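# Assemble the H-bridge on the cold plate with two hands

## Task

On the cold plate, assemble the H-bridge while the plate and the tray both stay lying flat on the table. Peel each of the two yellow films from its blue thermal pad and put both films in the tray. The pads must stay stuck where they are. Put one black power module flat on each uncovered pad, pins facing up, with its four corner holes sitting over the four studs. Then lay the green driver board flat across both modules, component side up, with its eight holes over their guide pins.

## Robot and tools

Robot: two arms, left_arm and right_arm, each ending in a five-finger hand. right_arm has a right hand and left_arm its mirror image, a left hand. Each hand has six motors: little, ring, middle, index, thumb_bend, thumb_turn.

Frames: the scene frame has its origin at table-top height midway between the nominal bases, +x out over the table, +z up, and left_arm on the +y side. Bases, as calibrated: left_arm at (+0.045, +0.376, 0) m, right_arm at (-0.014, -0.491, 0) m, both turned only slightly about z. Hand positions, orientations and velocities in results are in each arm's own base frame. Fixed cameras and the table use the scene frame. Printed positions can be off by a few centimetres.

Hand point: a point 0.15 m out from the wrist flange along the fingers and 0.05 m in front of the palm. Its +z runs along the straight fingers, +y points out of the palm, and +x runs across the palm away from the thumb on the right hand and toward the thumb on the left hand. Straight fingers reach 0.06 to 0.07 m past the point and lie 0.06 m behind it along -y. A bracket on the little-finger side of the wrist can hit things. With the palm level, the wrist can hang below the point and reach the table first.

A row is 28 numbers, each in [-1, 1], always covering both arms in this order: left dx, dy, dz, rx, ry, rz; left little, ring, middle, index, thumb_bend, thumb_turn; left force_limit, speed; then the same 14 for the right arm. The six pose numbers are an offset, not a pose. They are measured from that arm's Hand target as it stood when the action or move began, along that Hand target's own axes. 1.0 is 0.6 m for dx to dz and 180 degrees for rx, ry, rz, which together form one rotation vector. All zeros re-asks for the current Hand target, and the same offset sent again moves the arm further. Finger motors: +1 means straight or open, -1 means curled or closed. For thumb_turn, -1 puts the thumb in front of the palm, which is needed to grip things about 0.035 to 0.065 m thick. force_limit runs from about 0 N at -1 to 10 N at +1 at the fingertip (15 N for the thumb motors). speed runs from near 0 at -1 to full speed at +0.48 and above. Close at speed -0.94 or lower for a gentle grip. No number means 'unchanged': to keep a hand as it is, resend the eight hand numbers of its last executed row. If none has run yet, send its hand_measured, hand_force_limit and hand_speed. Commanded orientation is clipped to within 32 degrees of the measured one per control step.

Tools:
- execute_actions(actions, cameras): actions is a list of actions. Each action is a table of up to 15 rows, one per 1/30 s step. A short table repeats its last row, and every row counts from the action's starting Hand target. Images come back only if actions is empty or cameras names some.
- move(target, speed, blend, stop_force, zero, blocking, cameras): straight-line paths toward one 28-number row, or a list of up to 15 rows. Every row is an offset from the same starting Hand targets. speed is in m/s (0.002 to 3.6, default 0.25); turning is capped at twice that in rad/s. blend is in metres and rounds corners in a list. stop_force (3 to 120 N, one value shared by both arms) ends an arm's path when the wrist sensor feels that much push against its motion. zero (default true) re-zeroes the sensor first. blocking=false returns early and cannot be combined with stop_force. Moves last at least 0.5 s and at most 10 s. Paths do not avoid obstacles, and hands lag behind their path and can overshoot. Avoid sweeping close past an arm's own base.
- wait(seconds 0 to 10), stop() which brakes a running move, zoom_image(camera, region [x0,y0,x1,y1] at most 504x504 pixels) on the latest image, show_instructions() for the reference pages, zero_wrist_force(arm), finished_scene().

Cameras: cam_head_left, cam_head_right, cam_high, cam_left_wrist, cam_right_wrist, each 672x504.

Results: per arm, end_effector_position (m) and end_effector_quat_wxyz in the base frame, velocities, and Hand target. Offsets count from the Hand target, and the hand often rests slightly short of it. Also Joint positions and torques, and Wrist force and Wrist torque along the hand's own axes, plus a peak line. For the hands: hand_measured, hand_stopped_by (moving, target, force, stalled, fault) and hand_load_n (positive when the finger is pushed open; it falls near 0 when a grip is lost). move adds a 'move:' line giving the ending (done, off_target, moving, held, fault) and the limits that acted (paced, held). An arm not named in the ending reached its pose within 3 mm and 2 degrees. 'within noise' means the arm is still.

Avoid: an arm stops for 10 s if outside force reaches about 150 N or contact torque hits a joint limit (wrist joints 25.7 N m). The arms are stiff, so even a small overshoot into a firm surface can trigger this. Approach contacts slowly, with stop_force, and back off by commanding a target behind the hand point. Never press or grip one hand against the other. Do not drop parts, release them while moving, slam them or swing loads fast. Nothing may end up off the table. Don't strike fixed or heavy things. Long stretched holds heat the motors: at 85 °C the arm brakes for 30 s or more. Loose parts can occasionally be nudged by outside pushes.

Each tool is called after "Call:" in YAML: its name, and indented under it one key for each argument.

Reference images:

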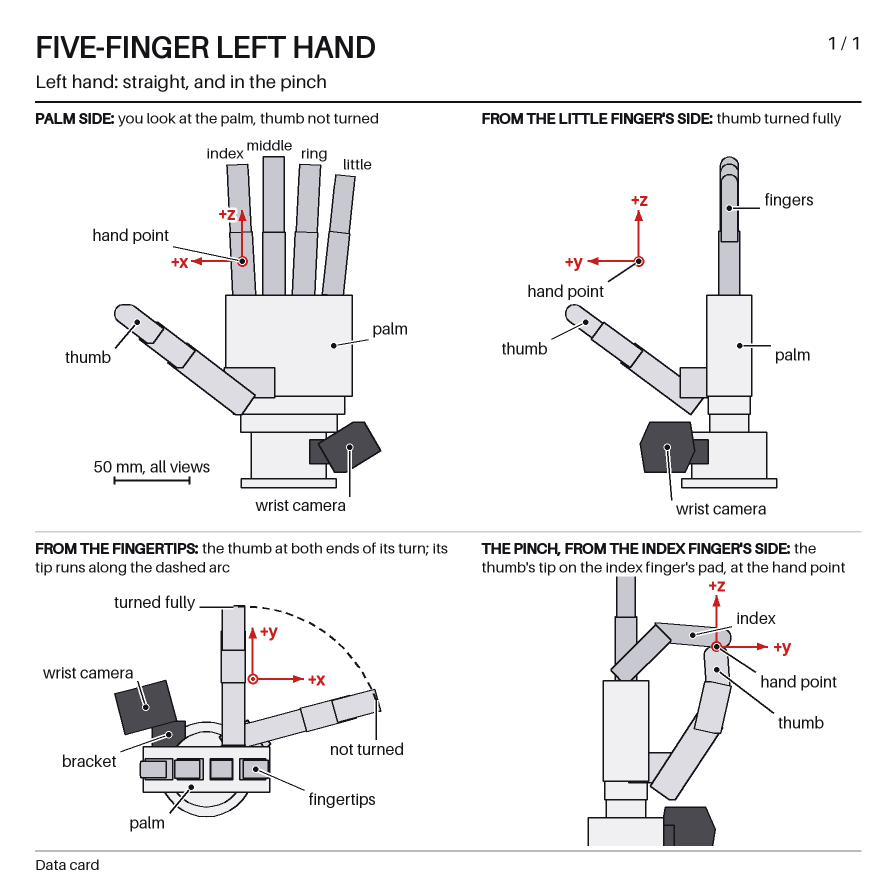

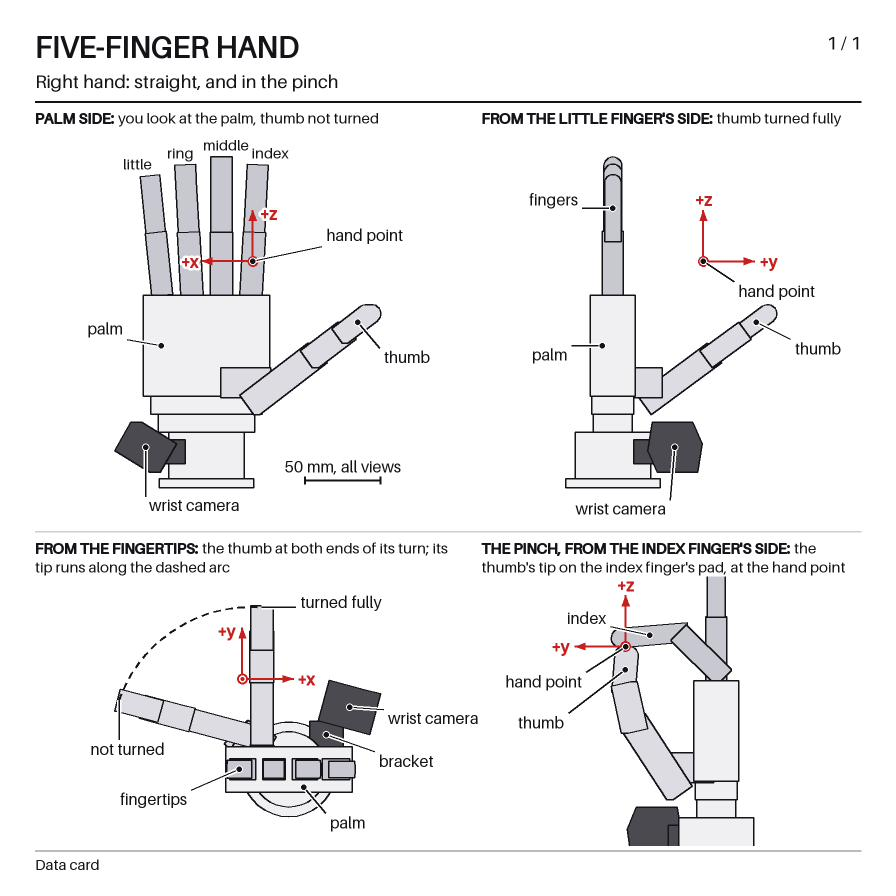

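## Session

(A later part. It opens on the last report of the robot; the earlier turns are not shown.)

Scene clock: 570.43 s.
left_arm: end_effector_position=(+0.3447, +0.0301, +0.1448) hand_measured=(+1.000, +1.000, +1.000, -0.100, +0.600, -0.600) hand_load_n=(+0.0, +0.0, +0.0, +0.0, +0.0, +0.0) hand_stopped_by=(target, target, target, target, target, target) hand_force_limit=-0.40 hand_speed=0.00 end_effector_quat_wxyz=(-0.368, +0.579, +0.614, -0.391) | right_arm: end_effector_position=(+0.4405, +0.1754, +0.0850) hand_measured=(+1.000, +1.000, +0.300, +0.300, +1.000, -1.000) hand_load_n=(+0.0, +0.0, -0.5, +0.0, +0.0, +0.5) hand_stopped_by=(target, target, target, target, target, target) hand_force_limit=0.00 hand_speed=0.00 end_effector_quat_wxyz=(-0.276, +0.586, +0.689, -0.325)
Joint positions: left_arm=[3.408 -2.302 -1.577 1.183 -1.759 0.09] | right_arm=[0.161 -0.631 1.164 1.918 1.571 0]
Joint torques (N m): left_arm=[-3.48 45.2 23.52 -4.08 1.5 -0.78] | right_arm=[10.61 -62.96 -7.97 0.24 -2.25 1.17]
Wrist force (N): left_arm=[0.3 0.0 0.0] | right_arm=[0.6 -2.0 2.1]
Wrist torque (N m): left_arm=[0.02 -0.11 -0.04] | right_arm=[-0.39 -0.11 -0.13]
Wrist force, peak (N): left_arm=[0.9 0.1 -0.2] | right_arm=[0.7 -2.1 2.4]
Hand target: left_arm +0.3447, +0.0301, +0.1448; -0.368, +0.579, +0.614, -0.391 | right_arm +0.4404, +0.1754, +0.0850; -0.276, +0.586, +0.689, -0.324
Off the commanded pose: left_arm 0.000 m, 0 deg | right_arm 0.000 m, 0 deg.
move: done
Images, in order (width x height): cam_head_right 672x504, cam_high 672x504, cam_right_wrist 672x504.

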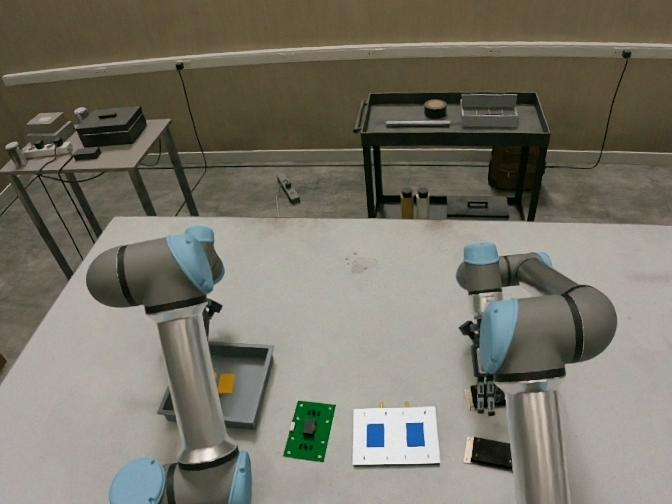

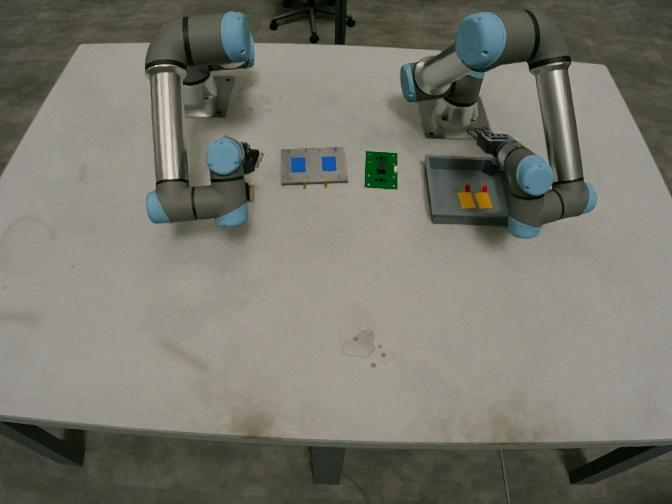

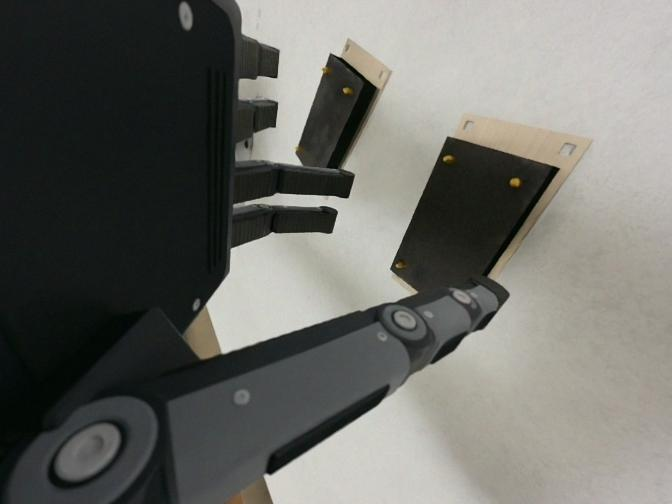

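Call:
move:
  target: [0,0,0,0,0,0,1,1,1,-0.1,0.6,-0.6,-0.4,0,0.0102,0.0302,0.0290,0,0,0,1,1,0.3,0.3,1,-1,0,0]
  speed: 0.08
  cameras: ["cam_right_wrist","cam_high"]

Call:
zoom_image:
  camera: "cam_right_wrist"
  region: [300, 100, 552, 352]

Call:
zoom_image:
  camera: "cam_high"
  region: [140, 120, 300, 240]

Scene clock: 602.00 s.
left_arm: end_effector_position=(+0.3447, +0.0301, +0.1448) hand_measured=(+1.000, +1.000, +1.000, -0.100, +0.600, -0.600) hand_load_n=(+0.0, +0.0, +0.0, +0.0, +0.0, +0.0) hand_stopped_by=(target, target, target, target, target, target) hand_force_limit=-0.40 hand_speed=0.00 end_effector_quat_wxyz=(-0.368, +0.579, +0.614, -0.391) | right_arm: end_effector_position=(+0.4376, +0.1811, +0.0602) hand_measured=(+1.000, +1.000, +0.300, +0.300, +1.000, -1.000) hand_load_n=(+0.0, +0.0, +0.0, +0.0, +0.0, +0.0) hand_stopped_by=(target, target, target, target, target, target) hand_force_limit=0.00 hand_speed=0.00 end_effector_quat_wxyz=(-0.276, +0.586, +0.689, -0.324)
Joint positions: left_arm=[3.408 -2.302 -1.577 1.183 -1.759 0.09] | right_arm=[0.171 -0.599 1.173 1.877 1.563 0.007]
Joint torques (N m): left_arm=[-4.23 44.99 21.86 -3.79 1.59 -0.69] | right_arm=[10.3 -44.7 -5.87 0.59 -2.12 1.16]
Wrist force (N): left_arm=[0.8 0.0 -0.1] | right_arm=[0.6 -2.0 2.0]
Wrist torque (N m): left_arm=[0.02 -0.17 -0.01] | right_arm=[-0.38 -0.11 -0.13]
Wrist force, peak (N): left_arm=[1.0 0.0 -0.1] | right_arm=[0.8 -2.4 2.0]
Hand target: left_arm +0.3447, +0.0301, +0.1448; -0.368, +0.579, +0.614, -0.391 | right_arm +0.4376, +0.1811, +0.0599; -0.276, +0.586, +0.689, -0.324
Off the commanded pose: left_arm 0.000 m, 0 deg | right_arm 0.000 m, 0 deg.
move: done
Images, in order (width x height): cam_high 672x504, cam_right_wrist 672x504.

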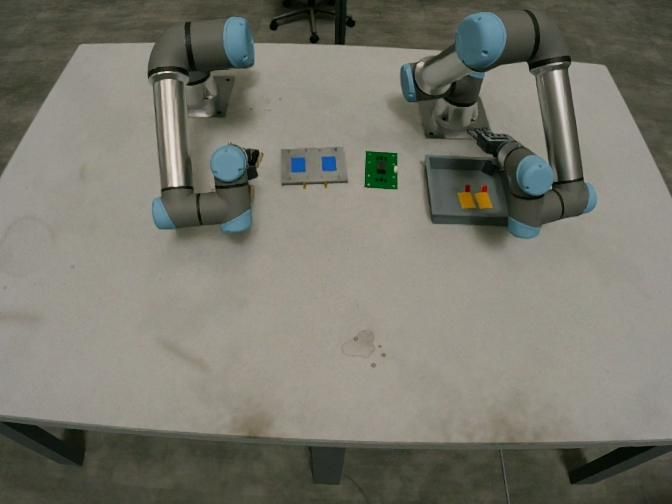

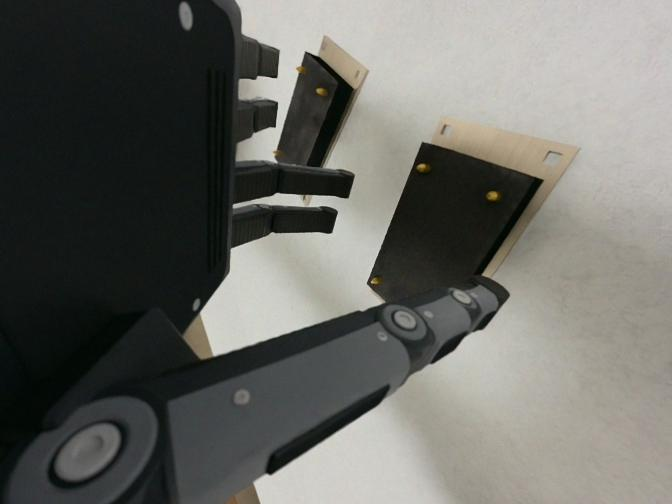

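Scaled by 2.000 from the camera's 672x504 image, which has a finer 960x720 frame.

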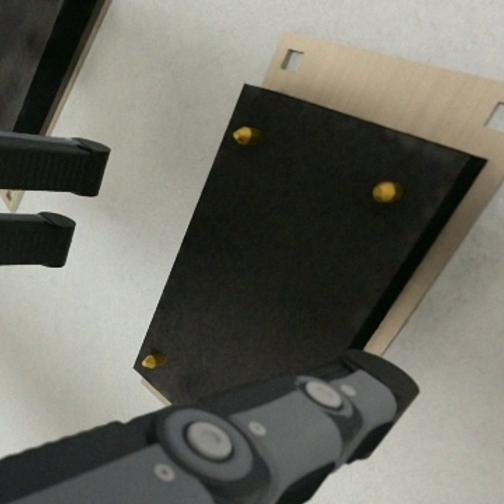

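Scaled by 3.150 from the camera's 672x504 image, which has a finer 960x720 frame.

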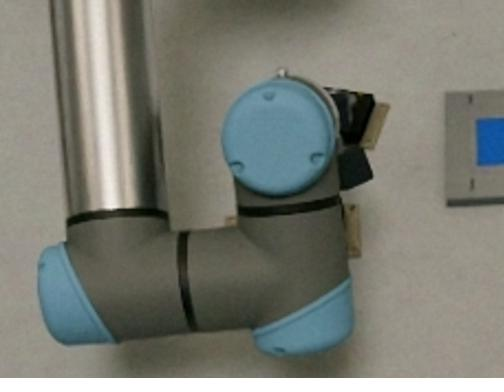

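Call:
move:
  target: [0,0,0,0,0,0,1,1,1,-0.1,0.6,-0.6,-0.4,0,0.0,0.0168,0.0190,0.0222,0,0,1,1,0.3,0.3,1,-1,0,0]
  speed: 0.05
  cameras: ["cam_right_wrist"]

Call:
zoom_image:
  camera: "cam_right_wrist"
  region: [300, 100, 552, 352]

Scene clock: 633.23 s.
left_arm: end_effector_position=(+0.3447, +0.0301, +0.1448) hand_measured=(+1.000, +1.000, +1.000, -0.100, +0.600, -0.600) hand_load_n=(+0.0, +0.0, +0.0, +0.0, +0.0, +0.0) hand_stopped_by=(target, target, target, target, target, target) hand_force_limit=-0.40 hand_speed=0.00 end_effector_quat_wxyz=(-0.368, +0.579, +0.614, -0.391) | right_arm: end_effector_position=(+0.4353, +0.1807, +0.0450) hand_measured=(+1.000, +1.000, +0.300, +0.300, +1.000, -1.000) hand_load_n=(+0.0, +0.0, +0.0, +0.0, +0.0, +0.0) hand_stopped_by=(target, target, target, target, target, target) hand_force_limit=0.00 hand_speed=0.00 end_effector_quat_wxyz=(-0.296, +0.576, +0.677, -0.348)
Joint positions: left_arm=[3.408 -2.302 -1.577 1.183 -1.759 0.09] | right_arm=[0.171 -0.543 1.148 1.914 1.563 0.006]
Joint torques (N m): left_arm=[-4.01 45.71 20.38 -3.47 1.42 -0.64] | right_arm=[-8.88 -45.06 -27.13 4.71 -2.21 -1.58]
Wrist force (N): left_arm=[0.3 0.3 0.0] | right_arm=[0.7 -2.2 2.1]
Wrist torque (N m): left_arm=[0.06 -0.10 -0.06] | right_arm=[-0.43 -0.12 -0.10]
Wrist force, peak (N): left_arm=[1.0 -0.1 -0.1] | right_arm=[0.6 -2.3 2.3]
Hand target: left_arm +0.3447, +0.0301, +0.1448; -0.368, +0.579, +0.614, -0.391 | right_arm +0.4352, +0.1807, +0.0449; -0.296, +0.576, +0.677, -0.348
Off the commanded pose: left_arm 0.000 m, 0 deg | right_arm 0.000 m, 0 deg.
move: done
Images, in order (width x height): cam_right_wrist 672x504.

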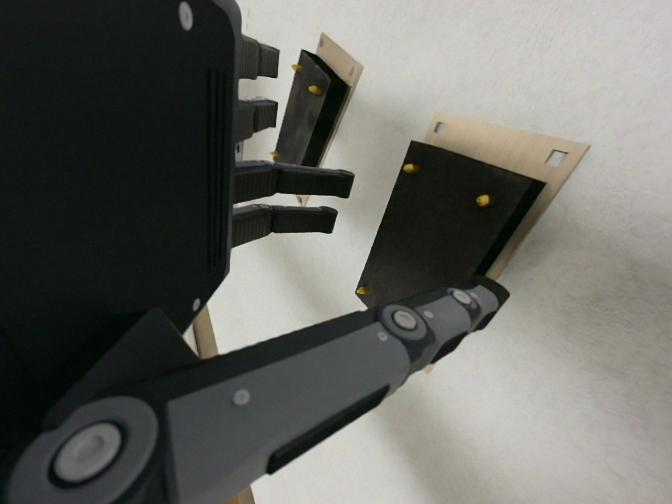

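Scaled by 2.000 from the camera's 672x504 image, which has a finer 960x720 frame.

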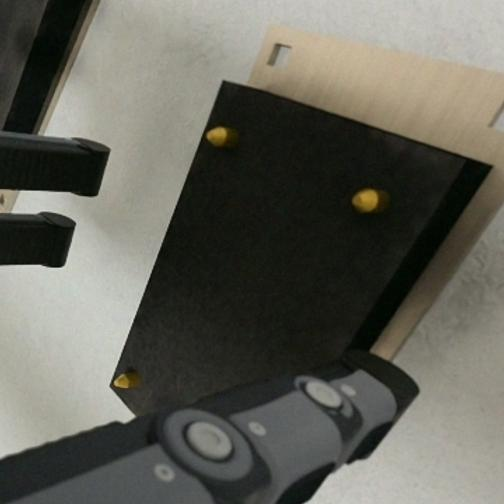

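Call:
execute_actions:
  actions: []
  cameras: ["cam_right_wrist","cam_high"]

Scene clock: 648.43 s.
left_arm: end_effector_position=(+0.3447, +0.0301, +0.1448) hand_measured=(+1.000, +1.000, +1.000, -0.100, +0.600, -0.600) hand_load_n=(+0.0, +0.0, +0.0, +0.0, +0.0, +0.0) hand_stopped_by=(target, target, target, target, target, target) hand_force_limit=-0.40 hand_speed=0.00 end_effector_quat_wxyz=(-0.368, +0.579, +0.614, -0.391) | right_arm: end_effector_position=(+0.4352, +0.1807, +0.0449) hand_measured=(+1.000, +1.000, +0.300, +0.300, +1.000, -1.000) hand_load_n=(+0.0, +0.0, +0.0, +0.0, +0.0, +0.0) hand_stopped_by=(target, target, target, target, target, target) hand_force_limit=0.00 hand_speed=0.00 end_effector_quat_wxyz=(-0.296, +0.576, +0.677, -0.348)
Joint positions: left_arm=[3.408 -2.302 -1.577 1.183 -1.759 0.09] | right_arm=[0.171 -0.542 1.148 1.914 1.563 0.006]
Joint velocities: within noise
Joint torques (N m): left_arm=[-4.27 44.3 20.89 -3.4 1.51 -0.75] | right_arm=[-8.42 -45.27 -25.99 4.67 -2.22 -1.29]
Wrist force (N): left_arm=[0.5 0.2 0.1] | right_arm=[0.7 -1.7 2.4]
Wrist torque (N m): left_arm=[0.04 -0.13 -0.04] | right_arm=[-0.38 -0.13 -0.09]
Wrist force, peak (N): left_arm=[0.9 0.1 -0.2] | right_arm=[0.9 -2.7 2.2]
Hand target: left_arm +0.3447, +0.0301, +0.1448; -0.368, +0.579, +0.614, -0.391 | right_arm +0.4352, +0.1807, +0.0449; -0.296, +0.576, +0.677, -0.348
Off the commanded pose: left_arm 0.000 m, 0 deg | right_arm 0.000 m, 0 deg.
Images, in order (width x height): cam_high 672x504, cam_right_wrist 672x504.

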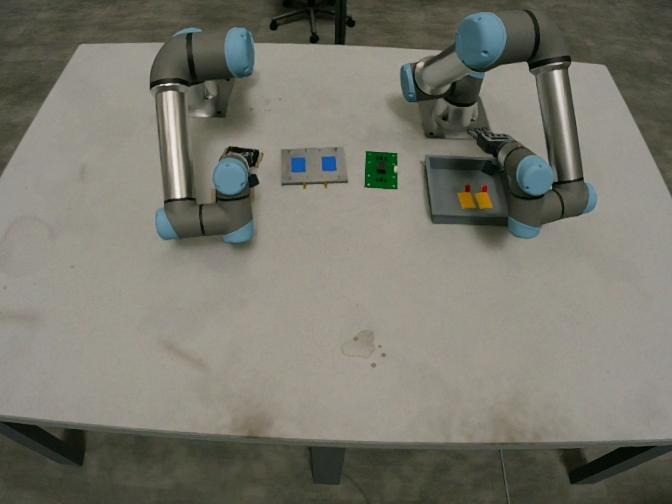

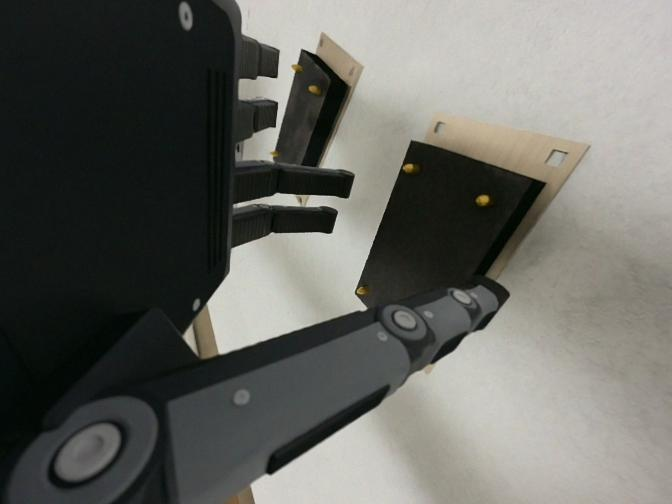

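Call:
move:
  target: [0,0,0,0,0,0,1,1,1,-0.1,0.6,-0.6,-0.4,0, 0,0.02017,0.01441,0,0,0,1,1,0.3,0.3,1,-1,0,0]
  speed: 0.03
  stop_force: 5
  cameras: ["cam_right_wrist"]

Scene clock: 685.27 s.
left_arm: end_effector_position=(+0.3447, +0.0301, +0.1448) hand_measured=(+1.000, +1.000, +1.000, -0.100, +0.600, -0.600) hand_load_n=(+0.0, +0.0, +0.0, +0.0, +0.0, +0.0) hand_stopped_by=(target, target, target, target, target, target) hand_force_limit=-0.40 hand_speed=0.00 end_effector_quat_wxyz=(-0.368, +0.579, +0.614, -0.391) | right_arm: end_effector_position=(+0.4353, +0.1807, +0.0300) hand_measured=(+1.000, +1.000, +0.300, +0.300, +1.000, -1.000) hand_load_n=(+0.0, +0.0, +0.0, +0.0, +0.0, +0.0) hand_stopped_by=(target, target, target, target, target, target) hand_force_limit=0.00 hand_speed=0.00 end_effector_quat_wxyz=(-0.296, +0.576, +0.677, -0.348)
Joint positions: left_arm=[3.408 -2.302 -1.577 1.183 -1.759 0.09] | right_arm=[0.171 -0.52 1.147 1.893 1.563 0.006]
Joint torques (N m): left_arm=[-4.36 44.99 18.9 -3.11 1.44 -0.46] | right_arm=[-9.08 -44.95 -25.73 0.24 -1.23 -1.46]
Wrist force (N): left_arm=[0.6 0.0 -0.2] | right_arm=[0.9 -1.8 1.8]
Wrist torque (N m): left_arm=[0.03 -0.14 -0.03] | right_arm=[-0.36 -0.15 -0.07]
Wrist force, peak (N): left_arm=[0.9 0.0 -0.3] | right_arm=[0.6 -2.5 2.4]
Hand target: left_arm +0.3447, +0.0301, +0.1448; -0.368, +0.579, +0.614, -0.391 | right_arm +0.4353, +0.1807, +0.0300; -0.296, +0.576, +0.677, -0.348
Off the commanded pose: left_arm 0.000 m, 0 deg | right_arm 0.000 m, 0 deg.
move: done
Images, in order (width x height): cam_right_wrist 672x504.

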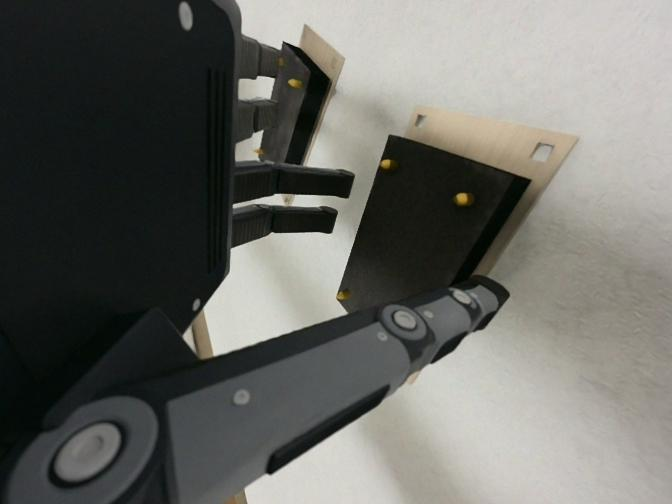

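Call:
zoom_image:
  camera: "cam_right_wrist"
  region: [300, 100, 600, 400]

Scaled by 1.680 from the camera's 672x504 image, which has a finer 960x720 frame.

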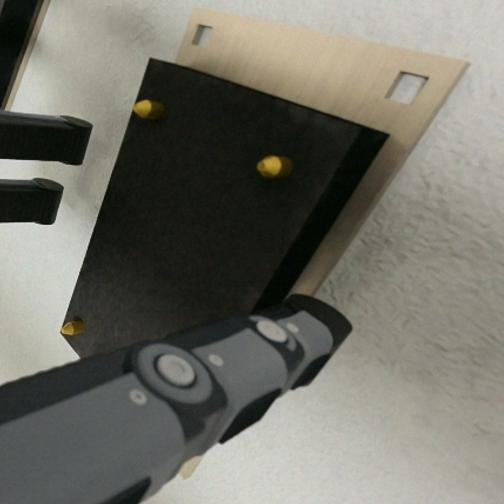

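Call:
move:
  target: [0,0,0,0,0,0,1,1,1,-0.1,0.6,-0.6,-0.4,0, 0,0.00406,0.0029,0,0,0,1,1,0.3,0.3,1,-1,0,0]
  speed: 0.01
  stop_force: 4
  cameras: ["cam_right_wrist","cam_left_wrist","cam_head_right"]

Scene clock: 698.00 s.
left_arm: end_effector_position=(+0.3447, +0.0301, +0.1448) hand_measured=(+1.000, +1.000, +1.000, -0.100, +0.600, -0.600) hand_load_n=(+0.0, +0.0, -0.5, +0.0, +0.0, +0.0) hand_stopped_by=(target, target, target, target, target, target) hand_force_limit=-0.40 hand_speed=0.00 end_effector_quat_wxyz=(-0.368, +0.579, +0.614, -0.391) | right_arm: end_effector_position=(+0.4353, +0.1807, +0.0270) hand_measured=(+1.000, +1.000, +0.300, +0.300, +1.000, -1.000) hand_load_n=(+0.0, +0.0, +0.0, +0.0, +0.0, +0.0) hand_stopped_by=(target, target, target, target, target, target) hand_force_limit=0.00 hand_speed=0.00 end_effector_quat_wxyz=(-0.296, +0.576, +0.677, -0.348)
Joint positions: left_arm=[3.408 -2.302 -1.577 1.183 -1.759 0.09] | right_arm=[0.171 -0.515 1.147 1.889 1.563 0.006]
Joint torques (N m): left_arm=[-3.42 45.61 18.02 -2.83 1.61 -0.62] | right_arm=[-9.4 -45.47 -25.41 0.31 1.78 -1.2]
Wrist force (N): left_arm=[0.6 0.1 -0.2] | right_arm=[0.8 -2.0 2.0]
Wrist torque (N m): left_arm=[0.05 -0.14 -0.04] | right_arm=[-0.39 -0.15 -0.07]
Wrist force, peak (N): left_arm=[0.8 -0.1 -0.2] | right_arm=[0.8 -2.5 2.2]
Hand target: left_arm +0.3447, +0.0301, +0.1448; -0.368, +0.579, +0.614, -0.391 | right_arm +0.4353, +0.1807, +0.0270; -0.296, +0.576, +0.677, -0.348
Off the commanded pose: left_arm 0.000 m, 0 deg | right_arm 0.000 m, 0 deg.
move: done
Images, in order (width x height): cam_head_right 672x504, cam_left_wrist 672x504, cam_right_wrist 672x504.

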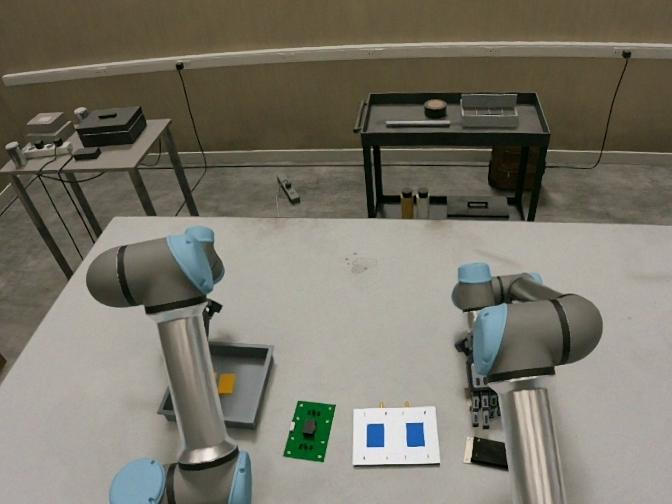

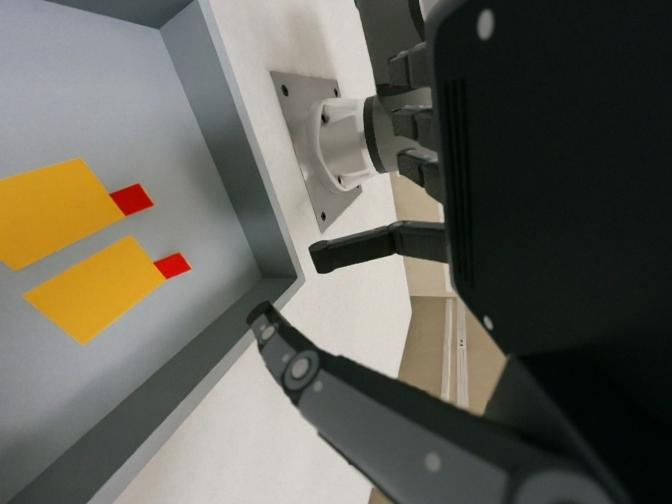

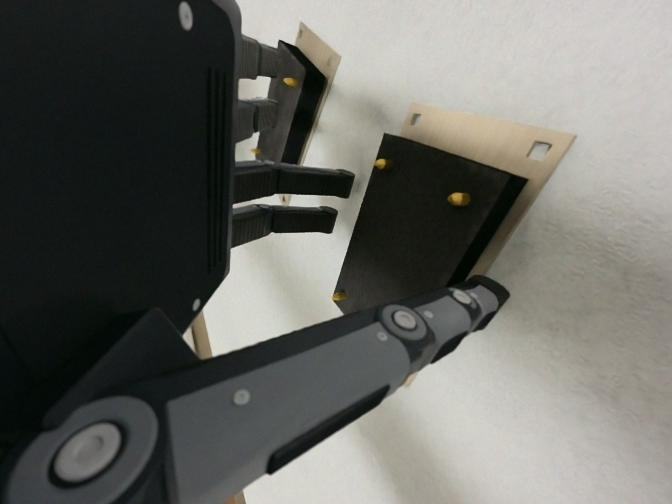

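Call:
move:
  target:
    - [0,0,0,0,0,0,1,1,1,-0.1,0.6,-0.6,-0.4,0, 0,-0.0027,-0.00193,0,0,0,1,1,0.3,0.3,1,-1,0,0]
    - [0,0,0,0,0,0,1,1,1,-0.1,0.6,-0.6,-0.4,0, 0,-0.0027,-0.00193,0,0,0,1,1,-0.2,-0.2,1,-1,0,-0.9]
  speed: 0.02
  cameras: ["cam_right_wrist"]

Scene clock: 716.80 s.
left_arm: end_effector_position=(+0.3447, +0.0301, +0.1448) hand_measured=(+1.000, +1.000, +1.000, -0.100, +0.600, -0.600) hand_load_n=(+0.0, +0.0, +0.0, +0.0, +0.0, +0.0) hand_stopped_by=(target, target, target, target, target, target) hand_force_limit=-0.40 hand_speed=0.00 end_effector_quat_wxyz=(-0.368, +0.579, +0.614, -0.391) | right_arm: end_effector_position=(+0.4353, +0.1807, +0.0290) hand_measured=(+1.000, +1.000, -0.042, -0.070, +1.000, -1.000) hand_load_n=(+0.0, +0.0, +5.5, +6.0, +2.0, -1.0) hand_stopped_by=(target, target, force, force, target, target) hand_force_limit=0.00 hand_speed=-0.90 end_effector_quat_wxyz=(-0.296, +0.576, +0.677, -0.348)
Joint positions: left_arm=[3.408 -2.302 -1.577 1.183 -1.759 0.09] | right_arm=[0.171 -0.518 1.147 1.892 1.563 0.006]
Joint torques (N m): left_arm=[-3.53 44.99 17.57 -2.6 1.36 -0.53] | right_arm=[-7.51 -63.32 -5.97 4.55 1.19 -1.26]
Wrist force (N): left_arm=[0.5 -0.2 -0.2] | right_arm=[0.7 0.2 3.2]
Wrist torque (N m): left_arm=[0.00 -0.13 -0.03] | right_arm=[-0.32 -0.17 -0.02]
Wrist force, peak (N): left_arm=[0.9 0.3 0.2] | right_arm=[0.8 -2.1 3.3]
Hand target: left_arm +0.3447, +0.0301, +0.1448; -0.368, +0.579, +0.614, -0.391 | right_arm +0.4353, +0.1807, +0.0290; -0.296, +0.576, +0.677, -0.348
Off the commanded pose: left_arm 0.000 m, 0 deg | right_arm 0.000 m, 0 deg.
move: done
Images, in order (width x height): cam_right_wrist 672x504.

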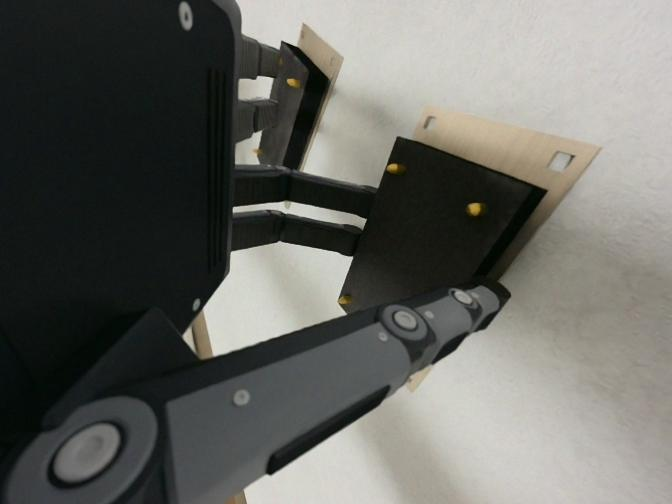

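Call:
move:
  target: [0,0,0,0,0,0,1,1,1,-0.1,0.6,-0.6,-0.4,0, 0,-0.04061,-0.02901,0,0,0,1,1,-0.2,-0.2,1,-1,0,-0.9]
  speed: 0.04
  cameras: ["cam_right_wrist"]

Scene clock: 721.97 s.
left_arm: end_effector_position=(+0.3447, +0.0301, +0.1448) hand_measured=(+1.000, +1.000, +1.000, -0.100, +0.600, -0.600) hand_load_n=(+0.0, +0.0, +0.0, +0.0, +0.0, +0.0) hand_stopped_by=(target, target, target, target, target, target) hand_force_limit=-0.40 hand_speed=0.00 end_effector_quat_wxyz=(-0.368, +0.579, +0.614, -0.391) | right_arm: end_effector_position=(+0.4352, +0.1807, +0.0586) hand_measured=(+1.000, +1.000, -0.042, -0.070, +1.000, -1.000) hand_load_n=(+0.0, +0.0, +7.0, +0.0, +1.0, +0.5) hand_stopped_by=(target, target, force, force, target, target) hand_force_limit=0.00 hand_speed=-0.90 end_effector_quat_wxyz=(-0.296, +0.576, +0.677, -0.348)
Joint positions: left_arm=[3.408 -2.302 -1.577 1.183 -1.759 0.09] | right_arm=[0.171 -0.562 1.148 1.934 1.563 0.006]
Joint torques (N m): left_arm=[-3.89 44.37 18.08 -2.73 1.44 -0.5] | right_arm=[0.95 -65.33 -25.76 4.95 -0.45 0.12]
Wrist force (N): left_arm=[0.6 0.3 -0.2] | right_arm=[0.4 0.2 3.6]
Wrist torque (N m): left_arm=[0.08 -0.15 -0.04] | right_arm=[-0.36 -0.11 -0.07]
Wrist force, peak (N): left_arm=[0.9 0.2 -0.2] | right_arm=[0.7 0.6 3.9]
Hand target: left_arm +0.3447, +0.0301, +0.1448; -0.368, +0.579, +0.614, -0.391 | right_arm +0.4352, +0.1807, +0.0590; -0.296, +0.576, +0.677, -0.348
Off the commanded pose: left_arm 0.000 m, 0 deg | right_arm 0.000 m, 0 deg.
move: done
Images, in order (width x height): cam_right_wrist 672x504.

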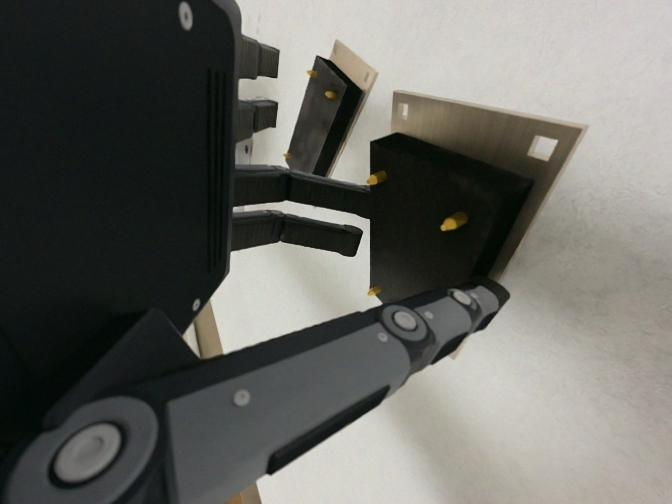

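Call:
move:
  target: [0,0,0,0,0,0,1,1,1,-0.1,0.6,-0.6,-0.4,0, 0,0.02707,0.01934,0,0,0,1,1,-0.2,-0.2,1,-1,0,-0.9]
  speed: 0.02
  stop_force: 5
  cameras: ["cam_right_wrist"]

Call:
move:
  target: [0,0,0,0,0,0,1,1,1,-0.1,0.6,-0.6,-0.4,0, 0,0.01353,0.00967,0,0,0,1,1,-0.2,-0.2,1,-1,0,-0.9]
  speed: 0.01
  stop_force: 6
  cameras: ["cam_right_wrist"]

Scene clock: 754.47 s.
left_arm: end_effector_position=(+0.3447, +0.0301, +0.1448) hand_measured=(+1.000, +1.000, +1.000, -0.100, +0.600, -0.600) hand_load_n=(+0.0, +0.0, +0.0, +0.0, +0.0, +0.0) hand_stopped_by=(target, target, target, target, target, target) hand_force_limit=-0.40 hand_speed=0.00 end_effector_quat_wxyz=(-0.368, +0.579, +0.614, -0.391) | right_arm: end_effector_position=(+0.4352, +0.1808, +0.0390) hand_measured=(+1.000, +1.000, -0.042, -0.070, +1.000, -1.000) hand_load_n=(+0.0, +0.0, +6.5, +0.0, +1.0, +1.0) hand_stopped_by=(target, target, force, force, target, target) hand_force_limit=0.00 hand_speed=-0.90 end_effector_quat_wxyz=(-0.296, +0.576, +0.677, -0.348)
Joint positions: left_arm=[3.408 -2.302 -1.577 1.183 -1.759 0.09] | right_arm=[0.171 -0.533 1.148 1.906 1.563 0.006]
Joint torques (N m): left_arm=[-3.82 45.11 16.2 -2.38 1.6 -0.47] | right_arm=[2.47 -46.47 -26.03 0.65 0.08 -0.53]
Wrist force (N): left_arm=[0.5 0.0 -0.1] | right_arm=[0.7 -0.3 3.7]
Wrist torque (N m): left_arm=[0.03 -0.13 -0.03] | right_arm=[-0.36 -0.11 -0.07]
Wrist force, peak (N): left_arm=[0.9 0.2 -0.3] | right_arm=[0.8 0.4 4.3]
Hand target: left_arm +0.3447, +0.0301, +0.1448; -0.368, +0.579, +0.614, -0.391 | right_arm +0.4352, +0.1807, +0.0390; -0.296, +0.576, +0.677, -0.348
Off the commanded pose: left_arm 0.000 m, 0 deg | right_arm 0.000 m, 0 deg.
move: done
Images, in order (width x height): cam_right_wrist 672x504.

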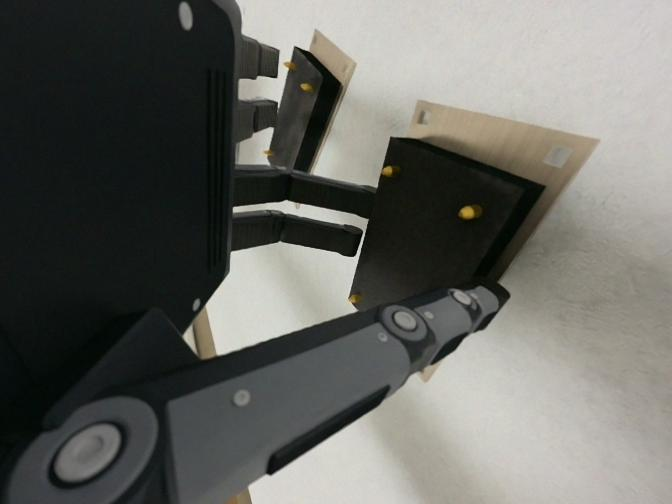

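Scene clock: 756.70 s.
left_arm: end_effector_position=(+0.3447, +0.0301, +0.1448) hand_measured=(+1.000, +1.000, +1.000, -0.100, +0.600, -0.600) hand_load_n=(-0.5, +0.0, +0.0, +0.0, +0.0, +0.0) hand_stopped_by=(target, target, target, target, target, target) hand_force_limit=-0.40 hand_speed=0.00 end_effector_quat_wxyz=(-0.368, +0.579, +0.614, -0.391) | right_arm: end_effector_position=(+0.4353, +0.1807, +0.0297) hand_measured=(+1.000, +1.000, -0.042, -0.070, +1.000, -1.000) hand_load_n=(+0.0, +0.0, +5.5, +1.0, +1.5, +0.5) hand_stopped_by=(target, target, force, force, target, target) hand_force_limit=0.00 hand_speed=-0.90 end_effector_quat_wxyz=(-0.296, +0.576, +0.677, -0.348)
Joint positions: left_arm=[3.408 -2.302 -1.577 1.183 -1.759 0.09] | right_arm=[0.171 -0.52 1.147 1.893 1.563 0.006]
Joint torques (N m): left_arm=[-2.86 45.33 16 -2.34 1.33 -0.49] | right_arm=[-3.67 -61.4 -15.42 3.3 1.35 -1.38]
Wrist force (N): left_arm=[0.6 0.2 -0.1] | right_arm=[1.3 -5.5 0.0]
Wrist torque (N m): left_arm=[0.06 -0.15 -0.04] | right_arm=[-0.45 -0.15 -0.08]
Wrist force, peak (N): left_arm=[0.8 -0.2 -0.3] | right_arm=[0.8 -8.9 -1.6]
Hand target: left_arm +0.3447, +0.0301, +0.1448; -0.368, +0.579, +0.614, -0.391 | right_arm +0.4352, +0.1808, +0.0297; -0.296, +0.576, +0.677, -0.348 (not the last commanded pose)
Off the commanded pose: left_arm 0.000 m, 0 deg | right_arm 0.001 m, 0 deg.
move: contact (right_arm)
Images, in order (width x height): cam_right_wrist 672x504.

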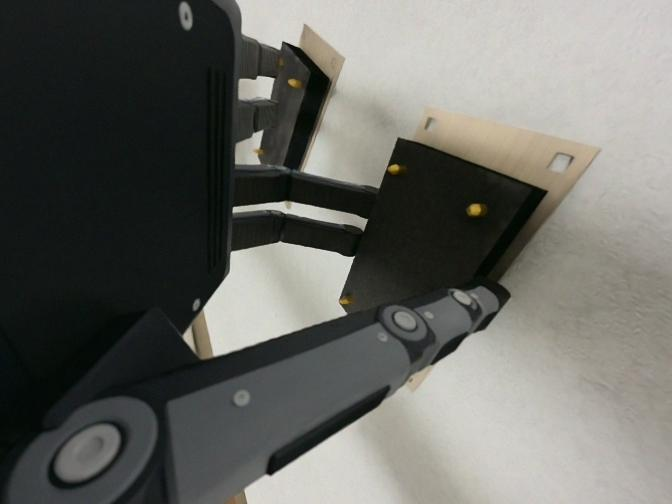

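Call:
move:
  target:
    - [0,0,0,0,0,0,1,1,1,-0.1,0.6,-0.6,-0.4,0, 0,0,0,0,0,0,1,0.3,0.3,0.3,1,-1,0,-0.6]
    - [0,0,0,0,0,0,1,1,1,-0.1,0.6,-0.6,-0.4,0, 0.0001,0.0029,-0.0041,0,0,0,1,0.3,0.3,0.3,1,-1,0,-0.6]
    - [0,0,0,0,0,0,1,1,1,-0.1,0.6,-0.6,-0.4,0, -0.01757,0.00313,-0.0044,0,-0.00587,-0.00419,1,0.3,0.3,0.3,1,-1,0,-0.6]
  speed: 0.03
  cameras: ["cam_right_wrist"]

Scene clock: 780.60 s.
left_arm: end_effector_position=(+0.3447, +0.0301, +0.1448) hand_measured=(+1.000, +1.000, +1.000, -0.100, +0.600, -0.600) hand_load_n=(+0.0, +0.0, +0.0, +0.0, +0.0, +0.0) hand_stopped_by=(target, target, target, target, target, target) hand_force_limit=-0.40 hand_speed=0.00 end_effector_quat_wxyz=(-0.368, +0.579, +0.614, -0.391) | right_arm: end_effector_position=(+0.4401, +0.1710, +0.0297) hand_measured=(+1.000, +0.300, +0.300, +0.300, +1.000, -1.000) hand_load_n=(+0.0, +0.0, +0.0, +0.0, +0.0, +0.0) hand_stopped_by=(target, target, target, target, target, target) hand_force_limit=0.00 hand_speed=-0.60 end_effector_quat_wxyz=(-0.292, +0.569, +0.684, -0.352)
Joint positions: left_arm=[3.408 -2.302 -1.577 1.183 -1.759 0.09] | right_arm=[0.16 -0.517 1.142 1.895 1.59 -0.013]
Joint torques (N m): left_arm=[-4.34 44.49 14.98 -2 1.47 -0.52] | right_arm=[-8.49 -63.87 -4.87 0.28 2.58 -1.96]
Wrist force (N): left_arm=[0.6 0.1 0.1] | right_arm=[0.6 -2.4 2.2]
Wrist torque (N m): left_arm=[0.04 -0.15 -0.03] | right_arm=[-0.46 -0.10 -0.03]
Wrist force, peak (N): left_arm=[0.9 0.0 0.0] | right_arm=[1.2 -5.9 0.3]
Hand target: left_arm +0.3447, +0.0301, +0.1448; -0.368, +0.579, +0.614, -0.391 | right_arm +0.4401, +0.1709, +0.0297; -0.292, +0.569, +0.684, -0.352
Off the commanded pose: left_arm 0.000 m, 0 deg | right_arm 0.000 m, 0 deg.
move: done
Images, in order (width x height): cam_right_wrist 672x504.

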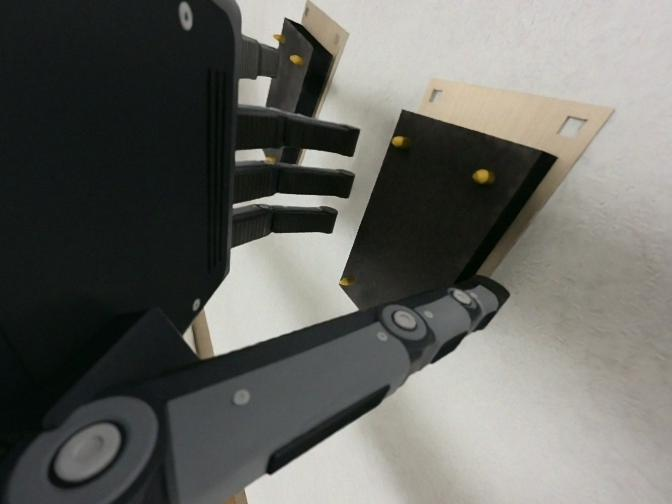

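Call:
move:
  target: [0,0,0,0,0,0,1,1,1,-0.1,0.6,-0.6,-0.4,0, 0,0,0,0,0,0,1,-0.2,-0.2,-0.2,1,-1,-0.2,-0.9]
  speed: 0.02
  cameras: ["cam_right_wrist"]

Scene clock: 787.07 s.
left_arm: end_effector_position=(+0.3447, +0.0301, +0.1448) hand_measured=(+1.000, +1.000, +1.000, -0.100, +0.600, -0.600) hand_load_n=(+0.0, +0.0, +0.5, +0.0, +0.0, +0.0) hand_stopped_by=(target, target, target, target, target, target) hand_force_limit=-0.40 hand_speed=0.00 end_effector_quat_wxyz=(-0.368, +0.579, +0.614, -0.391) | right_arm: end_effector_position=(+0.4401, +0.1709, +0.0297) hand_measured=(+1.000, -0.118, -0.042, -0.070, +1.000, -1.000) hand_load_n=(+0.0, +5.5, +3.5, +5.0, +2.5, +1.0) hand_stopped_by=(target, force, force, force, target, target) hand_force_limit=-0.20 hand_speed=-0.90 end_effector_quat_wxyz=(-0.292, +0.569, +0.684, -0.352)
Joint positions: left_arm=[3.408 -2.302 -1.577 1.183 -1.759 0.09] | right_arm=[0.16 -0.517 1.142 1.895 1.59 -0.013]
Joint torques (N m): left_arm=[-3.47 45.67 14.92 -1.98 1.37 -0.53] | right_arm=[-8.59 -63.41 -6.17 1.38 1.9 -1.36]
Wrist force (N): left_arm=[0.5 0.3 0.1] | right_arm=[1.2 -2.8 1.4]
Wrist torque (N m): left_arm=[0.06 -0.13 -0.03] | right_arm=[-0.41 -0.09 -0.08]
Wrist force, peak (N): left_arm=[0.8 -0.2 0.1] | right_arm=[0.5 -2.2 3.2]
Hand target: left_arm +0.3447, +0.0301, +0.1448; -0.368, +0.579, +0.614, -0.391 | right_arm +0.4401, +0.1709, +0.0297; -0.292, +0.569, +0.684, -0.352
Off the commanded pose: left_arm 0.000 m, 0 deg | right_arm 0.000 m, 0 deg.
move: done
Images, in order (width x height): cam_right_wrist 672x504.

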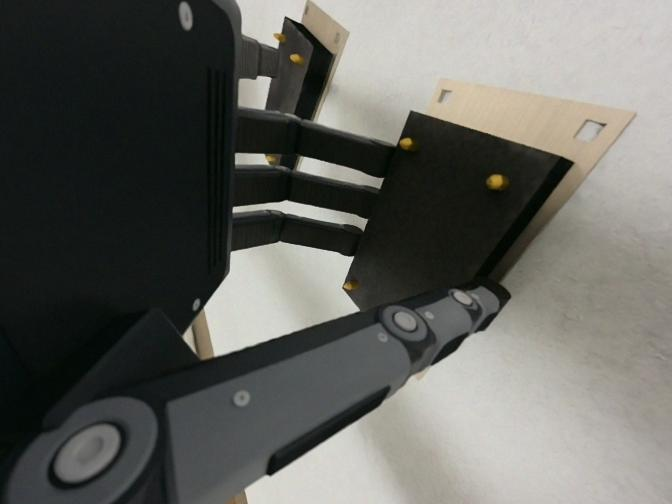

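Call:
move:
  target: [0,0,0,0,0,0,1,1,1,-0.1,0.6,-0.6,-0.4,0, 0,-0.02713,-0.01944,0,0,0,1,-0.2,-0.2,-0.2,1,-1,-0.2,-0.9]
  speed: 0.03
  cameras: ["cam_right_wrist","cam_left_wrist"]

Scene clock: 791.63 s.
left_arm: end_effector_position=(+0.3447, +0.0301, +0.1448) hand_measured=(+1.000, +1.000, +1.000, -0.100, +0.600, -0.600) hand_load_n=(+0.0, +0.0, +0.0, +0.0, +0.0, +0.0) hand_stopped_by=(target, target, target, target, target, target) hand_force_limit=-0.40 hand_speed=0.00 end_effector_quat_wxyz=(-0.368, +0.579, +0.614, -0.391) | right_arm: end_effector_position=(+0.4401, +0.1709, +0.0495) hand_measured=(+1.000, -0.118, -0.042, -0.072, +1.000, -1.000) hand_load_n=(+0.0, +0.0, +0.0, +0.0, +0.0, +0.0) hand_stopped_by=(target, force, force, force, target, target) hand_force_limit=-0.20 hand_speed=-0.90 end_effector_quat_wxyz=(-0.292, +0.569, +0.684, -0.352)
Joint positions: left_arm=[3.408 -2.302 -1.577 1.183 -1.759 0.09] | right_arm=[0.16 -0.547 1.143 1.923 1.59 -0.013]
Joint torques (N m): left_arm=[-4.11 46.01 14.38 -1.94 1.62 -0.24] | right_arm=[-0.68 -62.8 -5.4 4.61 -0.22 0.83]
Wrist force (N): left_arm=[0.4 -0.1 0.1] | right_arm=[0.6 -1.8 2.3]
Wrist torque (N m): left_arm=[0.00 -0.11 -0.04] | right_arm=[-0.37 -0.09 -0.01]
Wrist force, peak (N): left_arm=[1.0 0.1 -0.1] | right_arm=[0.5 0.9 4.2]
Hand target: left_arm +0.3447, +0.0301, +0.1448; -0.368, +0.579, +0.614, -0.391 | right_arm +0.4401, +0.1709, +0.0498; -0.292, +0.569, +0.684, -0.352
Off the commanded pose: left_arm 0.000 m, 0 deg | right_arm 0.000 m, 0 deg.
move: done
Images, in order (width x height): cam_left_wrist 672x504, cam_right_wrist 672x504.

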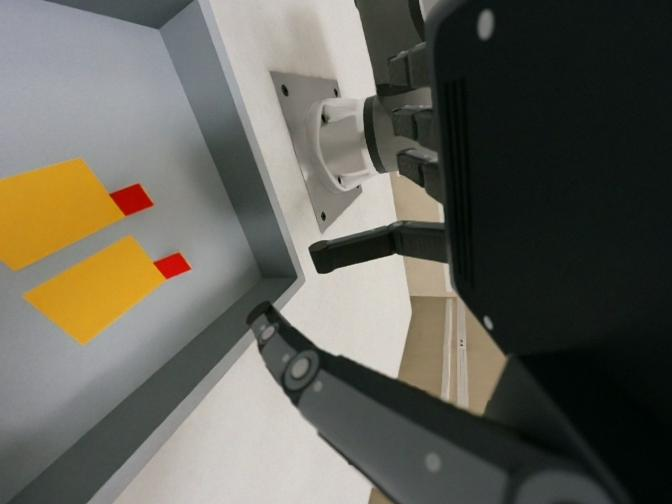

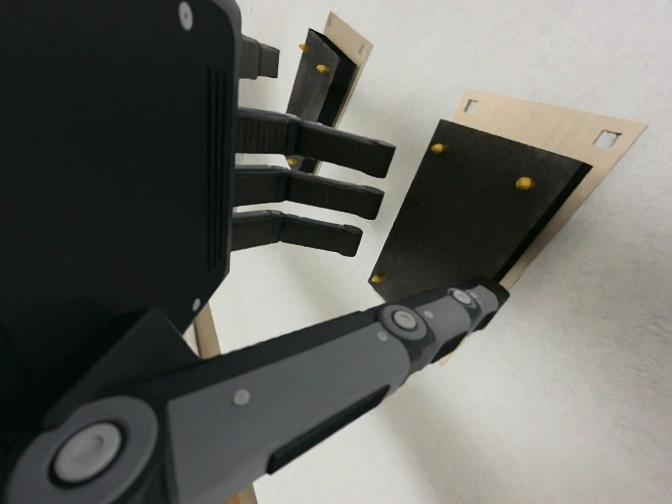

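Call:
move:
  target:
    - [0,0,0,0,0,0,1,1,1,-0.1,0.6,-0.6,-0.4,0, 0,0,0,0,0,0,0.6,0.3,0.3,0.3,1,-1,-0.2,-0.2]
    - [0,0,0,0,0,0,1,1,1,-0.1,0.6,-0.6,-0.4,0, 0.0045,0.0228,0.0103,-0.0294,0,0,0.6,0.3,0.3,0.3,1,-1,-0.2,-0.2]
  speed: 0.06
  cameras: ["cam_right_wrist"]

Scene clock: 835.87 s.
left_arm: end_effector_position=(+0.3447, +0.0301, +0.1448) hand_measured=(+1.000, +1.000, +1.000, -0.100, +0.600, -0.600) hand_load_n=(+0.0, +0.0, +0.0, +0.0, +0.0, +0.0) hand_stopped_by=(target, target, target, target, target, target) hand_force_limit=-0.40 hand_speed=0.00 end_effector_quat_wxyz=(-0.368, +0.579, +0.614, -0.391) | right_arm: end_effector_position=(+0.4425, +0.1741, +0.0351) hand_measured=(+0.600, +0.300, +0.300, +0.300, +1.000, -1.000) hand_load_n=(+0.0, +0.0, +0.0, +0.0, +0.0, +0.0) hand_stopped_by=(target, target, target, target, target, target) hand_force_limit=-0.20 hand_speed=-0.20 end_effector_quat_wxyz=(-0.266, +0.581, +0.699, -0.320)
Joint positions: left_arm=[3.408 -2.302 -1.577 1.183 -1.759 0.09] | right_arm=[0.164 -0.572 1.179 1.821 1.586 -0.013]
Joint torques (N m): left_arm=[-4.26 44.04 12.85 -1.54 1.52 -0.29] | right_arm=[10.29 -62.18 -5.05 0.66 -2.26 1.19]
Wrist force (N): left_arm=[0.4 -0.1 -0.2] | right_arm=[0.8 -1.9 1.9]
Wrist torque (N m): left_arm=[0.02 -0.13 -0.04] | right_arm=[-0.35 -0.10 -0.04]
Wrist force, peak (N): left_arm=[0.9 0.0 0.3] | right_arm=[0.8 -1.9 2.7]
Hand target: left_arm +0.3447, +0.0301, +0.1448; -0.368, +0.579, +0.614, -0.391 | right_arm +0.4425, +0.1741, +0.0351; -0.266, +0.582, +0.699, -0.320
Off the commanded pose: left_arm 0.000 m, 0 deg | right_arm 0.000 m, 0 deg.
move: done
Images, in order (width x height): cam_right_wrist 672x504.

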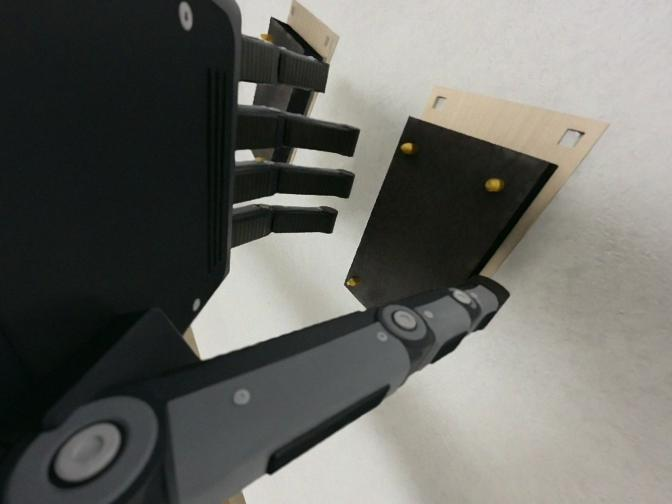

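Call:
move:
  target: [0,0,0,0,0,0,1,1,1,-0.1,0.6,-0.6,-0.4,0, 0,0.01715,0.01481,0,0,0,0.6,0.3,0.3,0.3,1,-1,-0.2,-0.2]
  speed: 0.012
  stop_force: 4
  cameras: ["cam_right_wrist"]

Scene clock: 846.23 s.
left_arm: end_effector_position=(+0.3447, +0.0301, +0.1448) hand_measured=(+1.000, +1.000, +1.000, -0.100, +0.600, -0.600) hand_load_n=(+0.0, +0.0, +0.0, +0.0, +0.0, +0.0) hand_stopped_by=(target, target, target, target, target, target) hand_force_limit=-0.40 hand_speed=0.00 end_effector_quat_wxyz=(-0.368, +0.579, +0.614, -0.391) | right_arm: end_effector_position=(+0.4425, +0.1741, +0.0262) hand_measured=(+0.600, +0.300, +0.300, +0.300, +1.000, -1.000) hand_load_n=(+0.0, +0.0, +0.0, +0.0, +0.0, +0.0) hand_stopped_by=(target, target, target, target, target, target) hand_force_limit=-0.20 hand_speed=-0.20 end_effector_quat_wxyz=(-0.266, +0.581, +0.699, -0.320)
Joint positions: left_arm=[3.408 -2.302 -1.577 1.183 -1.759 0.09] | right_arm=[0.164 -0.559 1.179 1.808 1.586 -0.013]
Joint torques (N m): left_arm=[-4.47 45.21 11.2 -1.48 1.5 -0.36] | right_arm=[9.65 -60.58 -9.04 3.62 -1.89 0.8]
Wrist force (N): left_arm=[0.8 0.1 -0.2] | right_arm=[0.7 -5.6 -1.4]
Wrist torque (N m): left_arm=[0.04 -0.17 -0.02] | right_arm=[-0.27 -0.03 -0.12]
Wrist force, peak (N): left_arm=[1.0 0.1 -0.2] | right_arm=[0.5 -13.0 -7.8]
Hand target: left_arm +0.3447, +0.0301, +0.1448; -0.368, +0.579, +0.614, -0.391 | right_arm +0.4425, +0.1741, +0.0262; -0.266, +0.581, +0.699, -0.320 (not the last commanded pose)
Off the commanded pose: left_arm 0.000 m, 0 deg | right_arm 0.005 m, 0 deg.
move: contact (right_arm)
Images, in order (width x height): cam_right_wrist 672x504.

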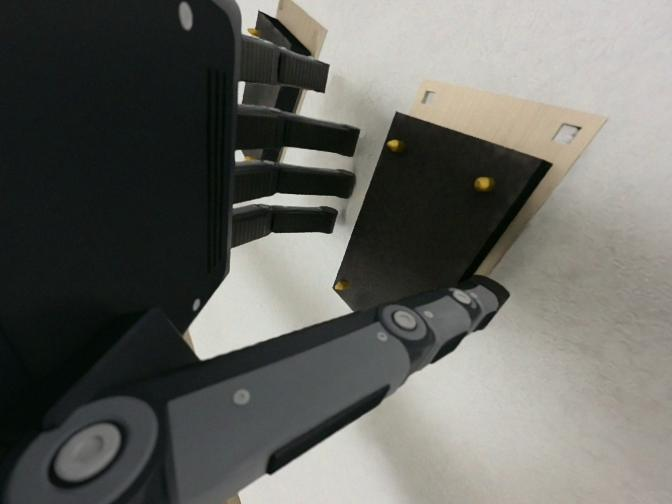

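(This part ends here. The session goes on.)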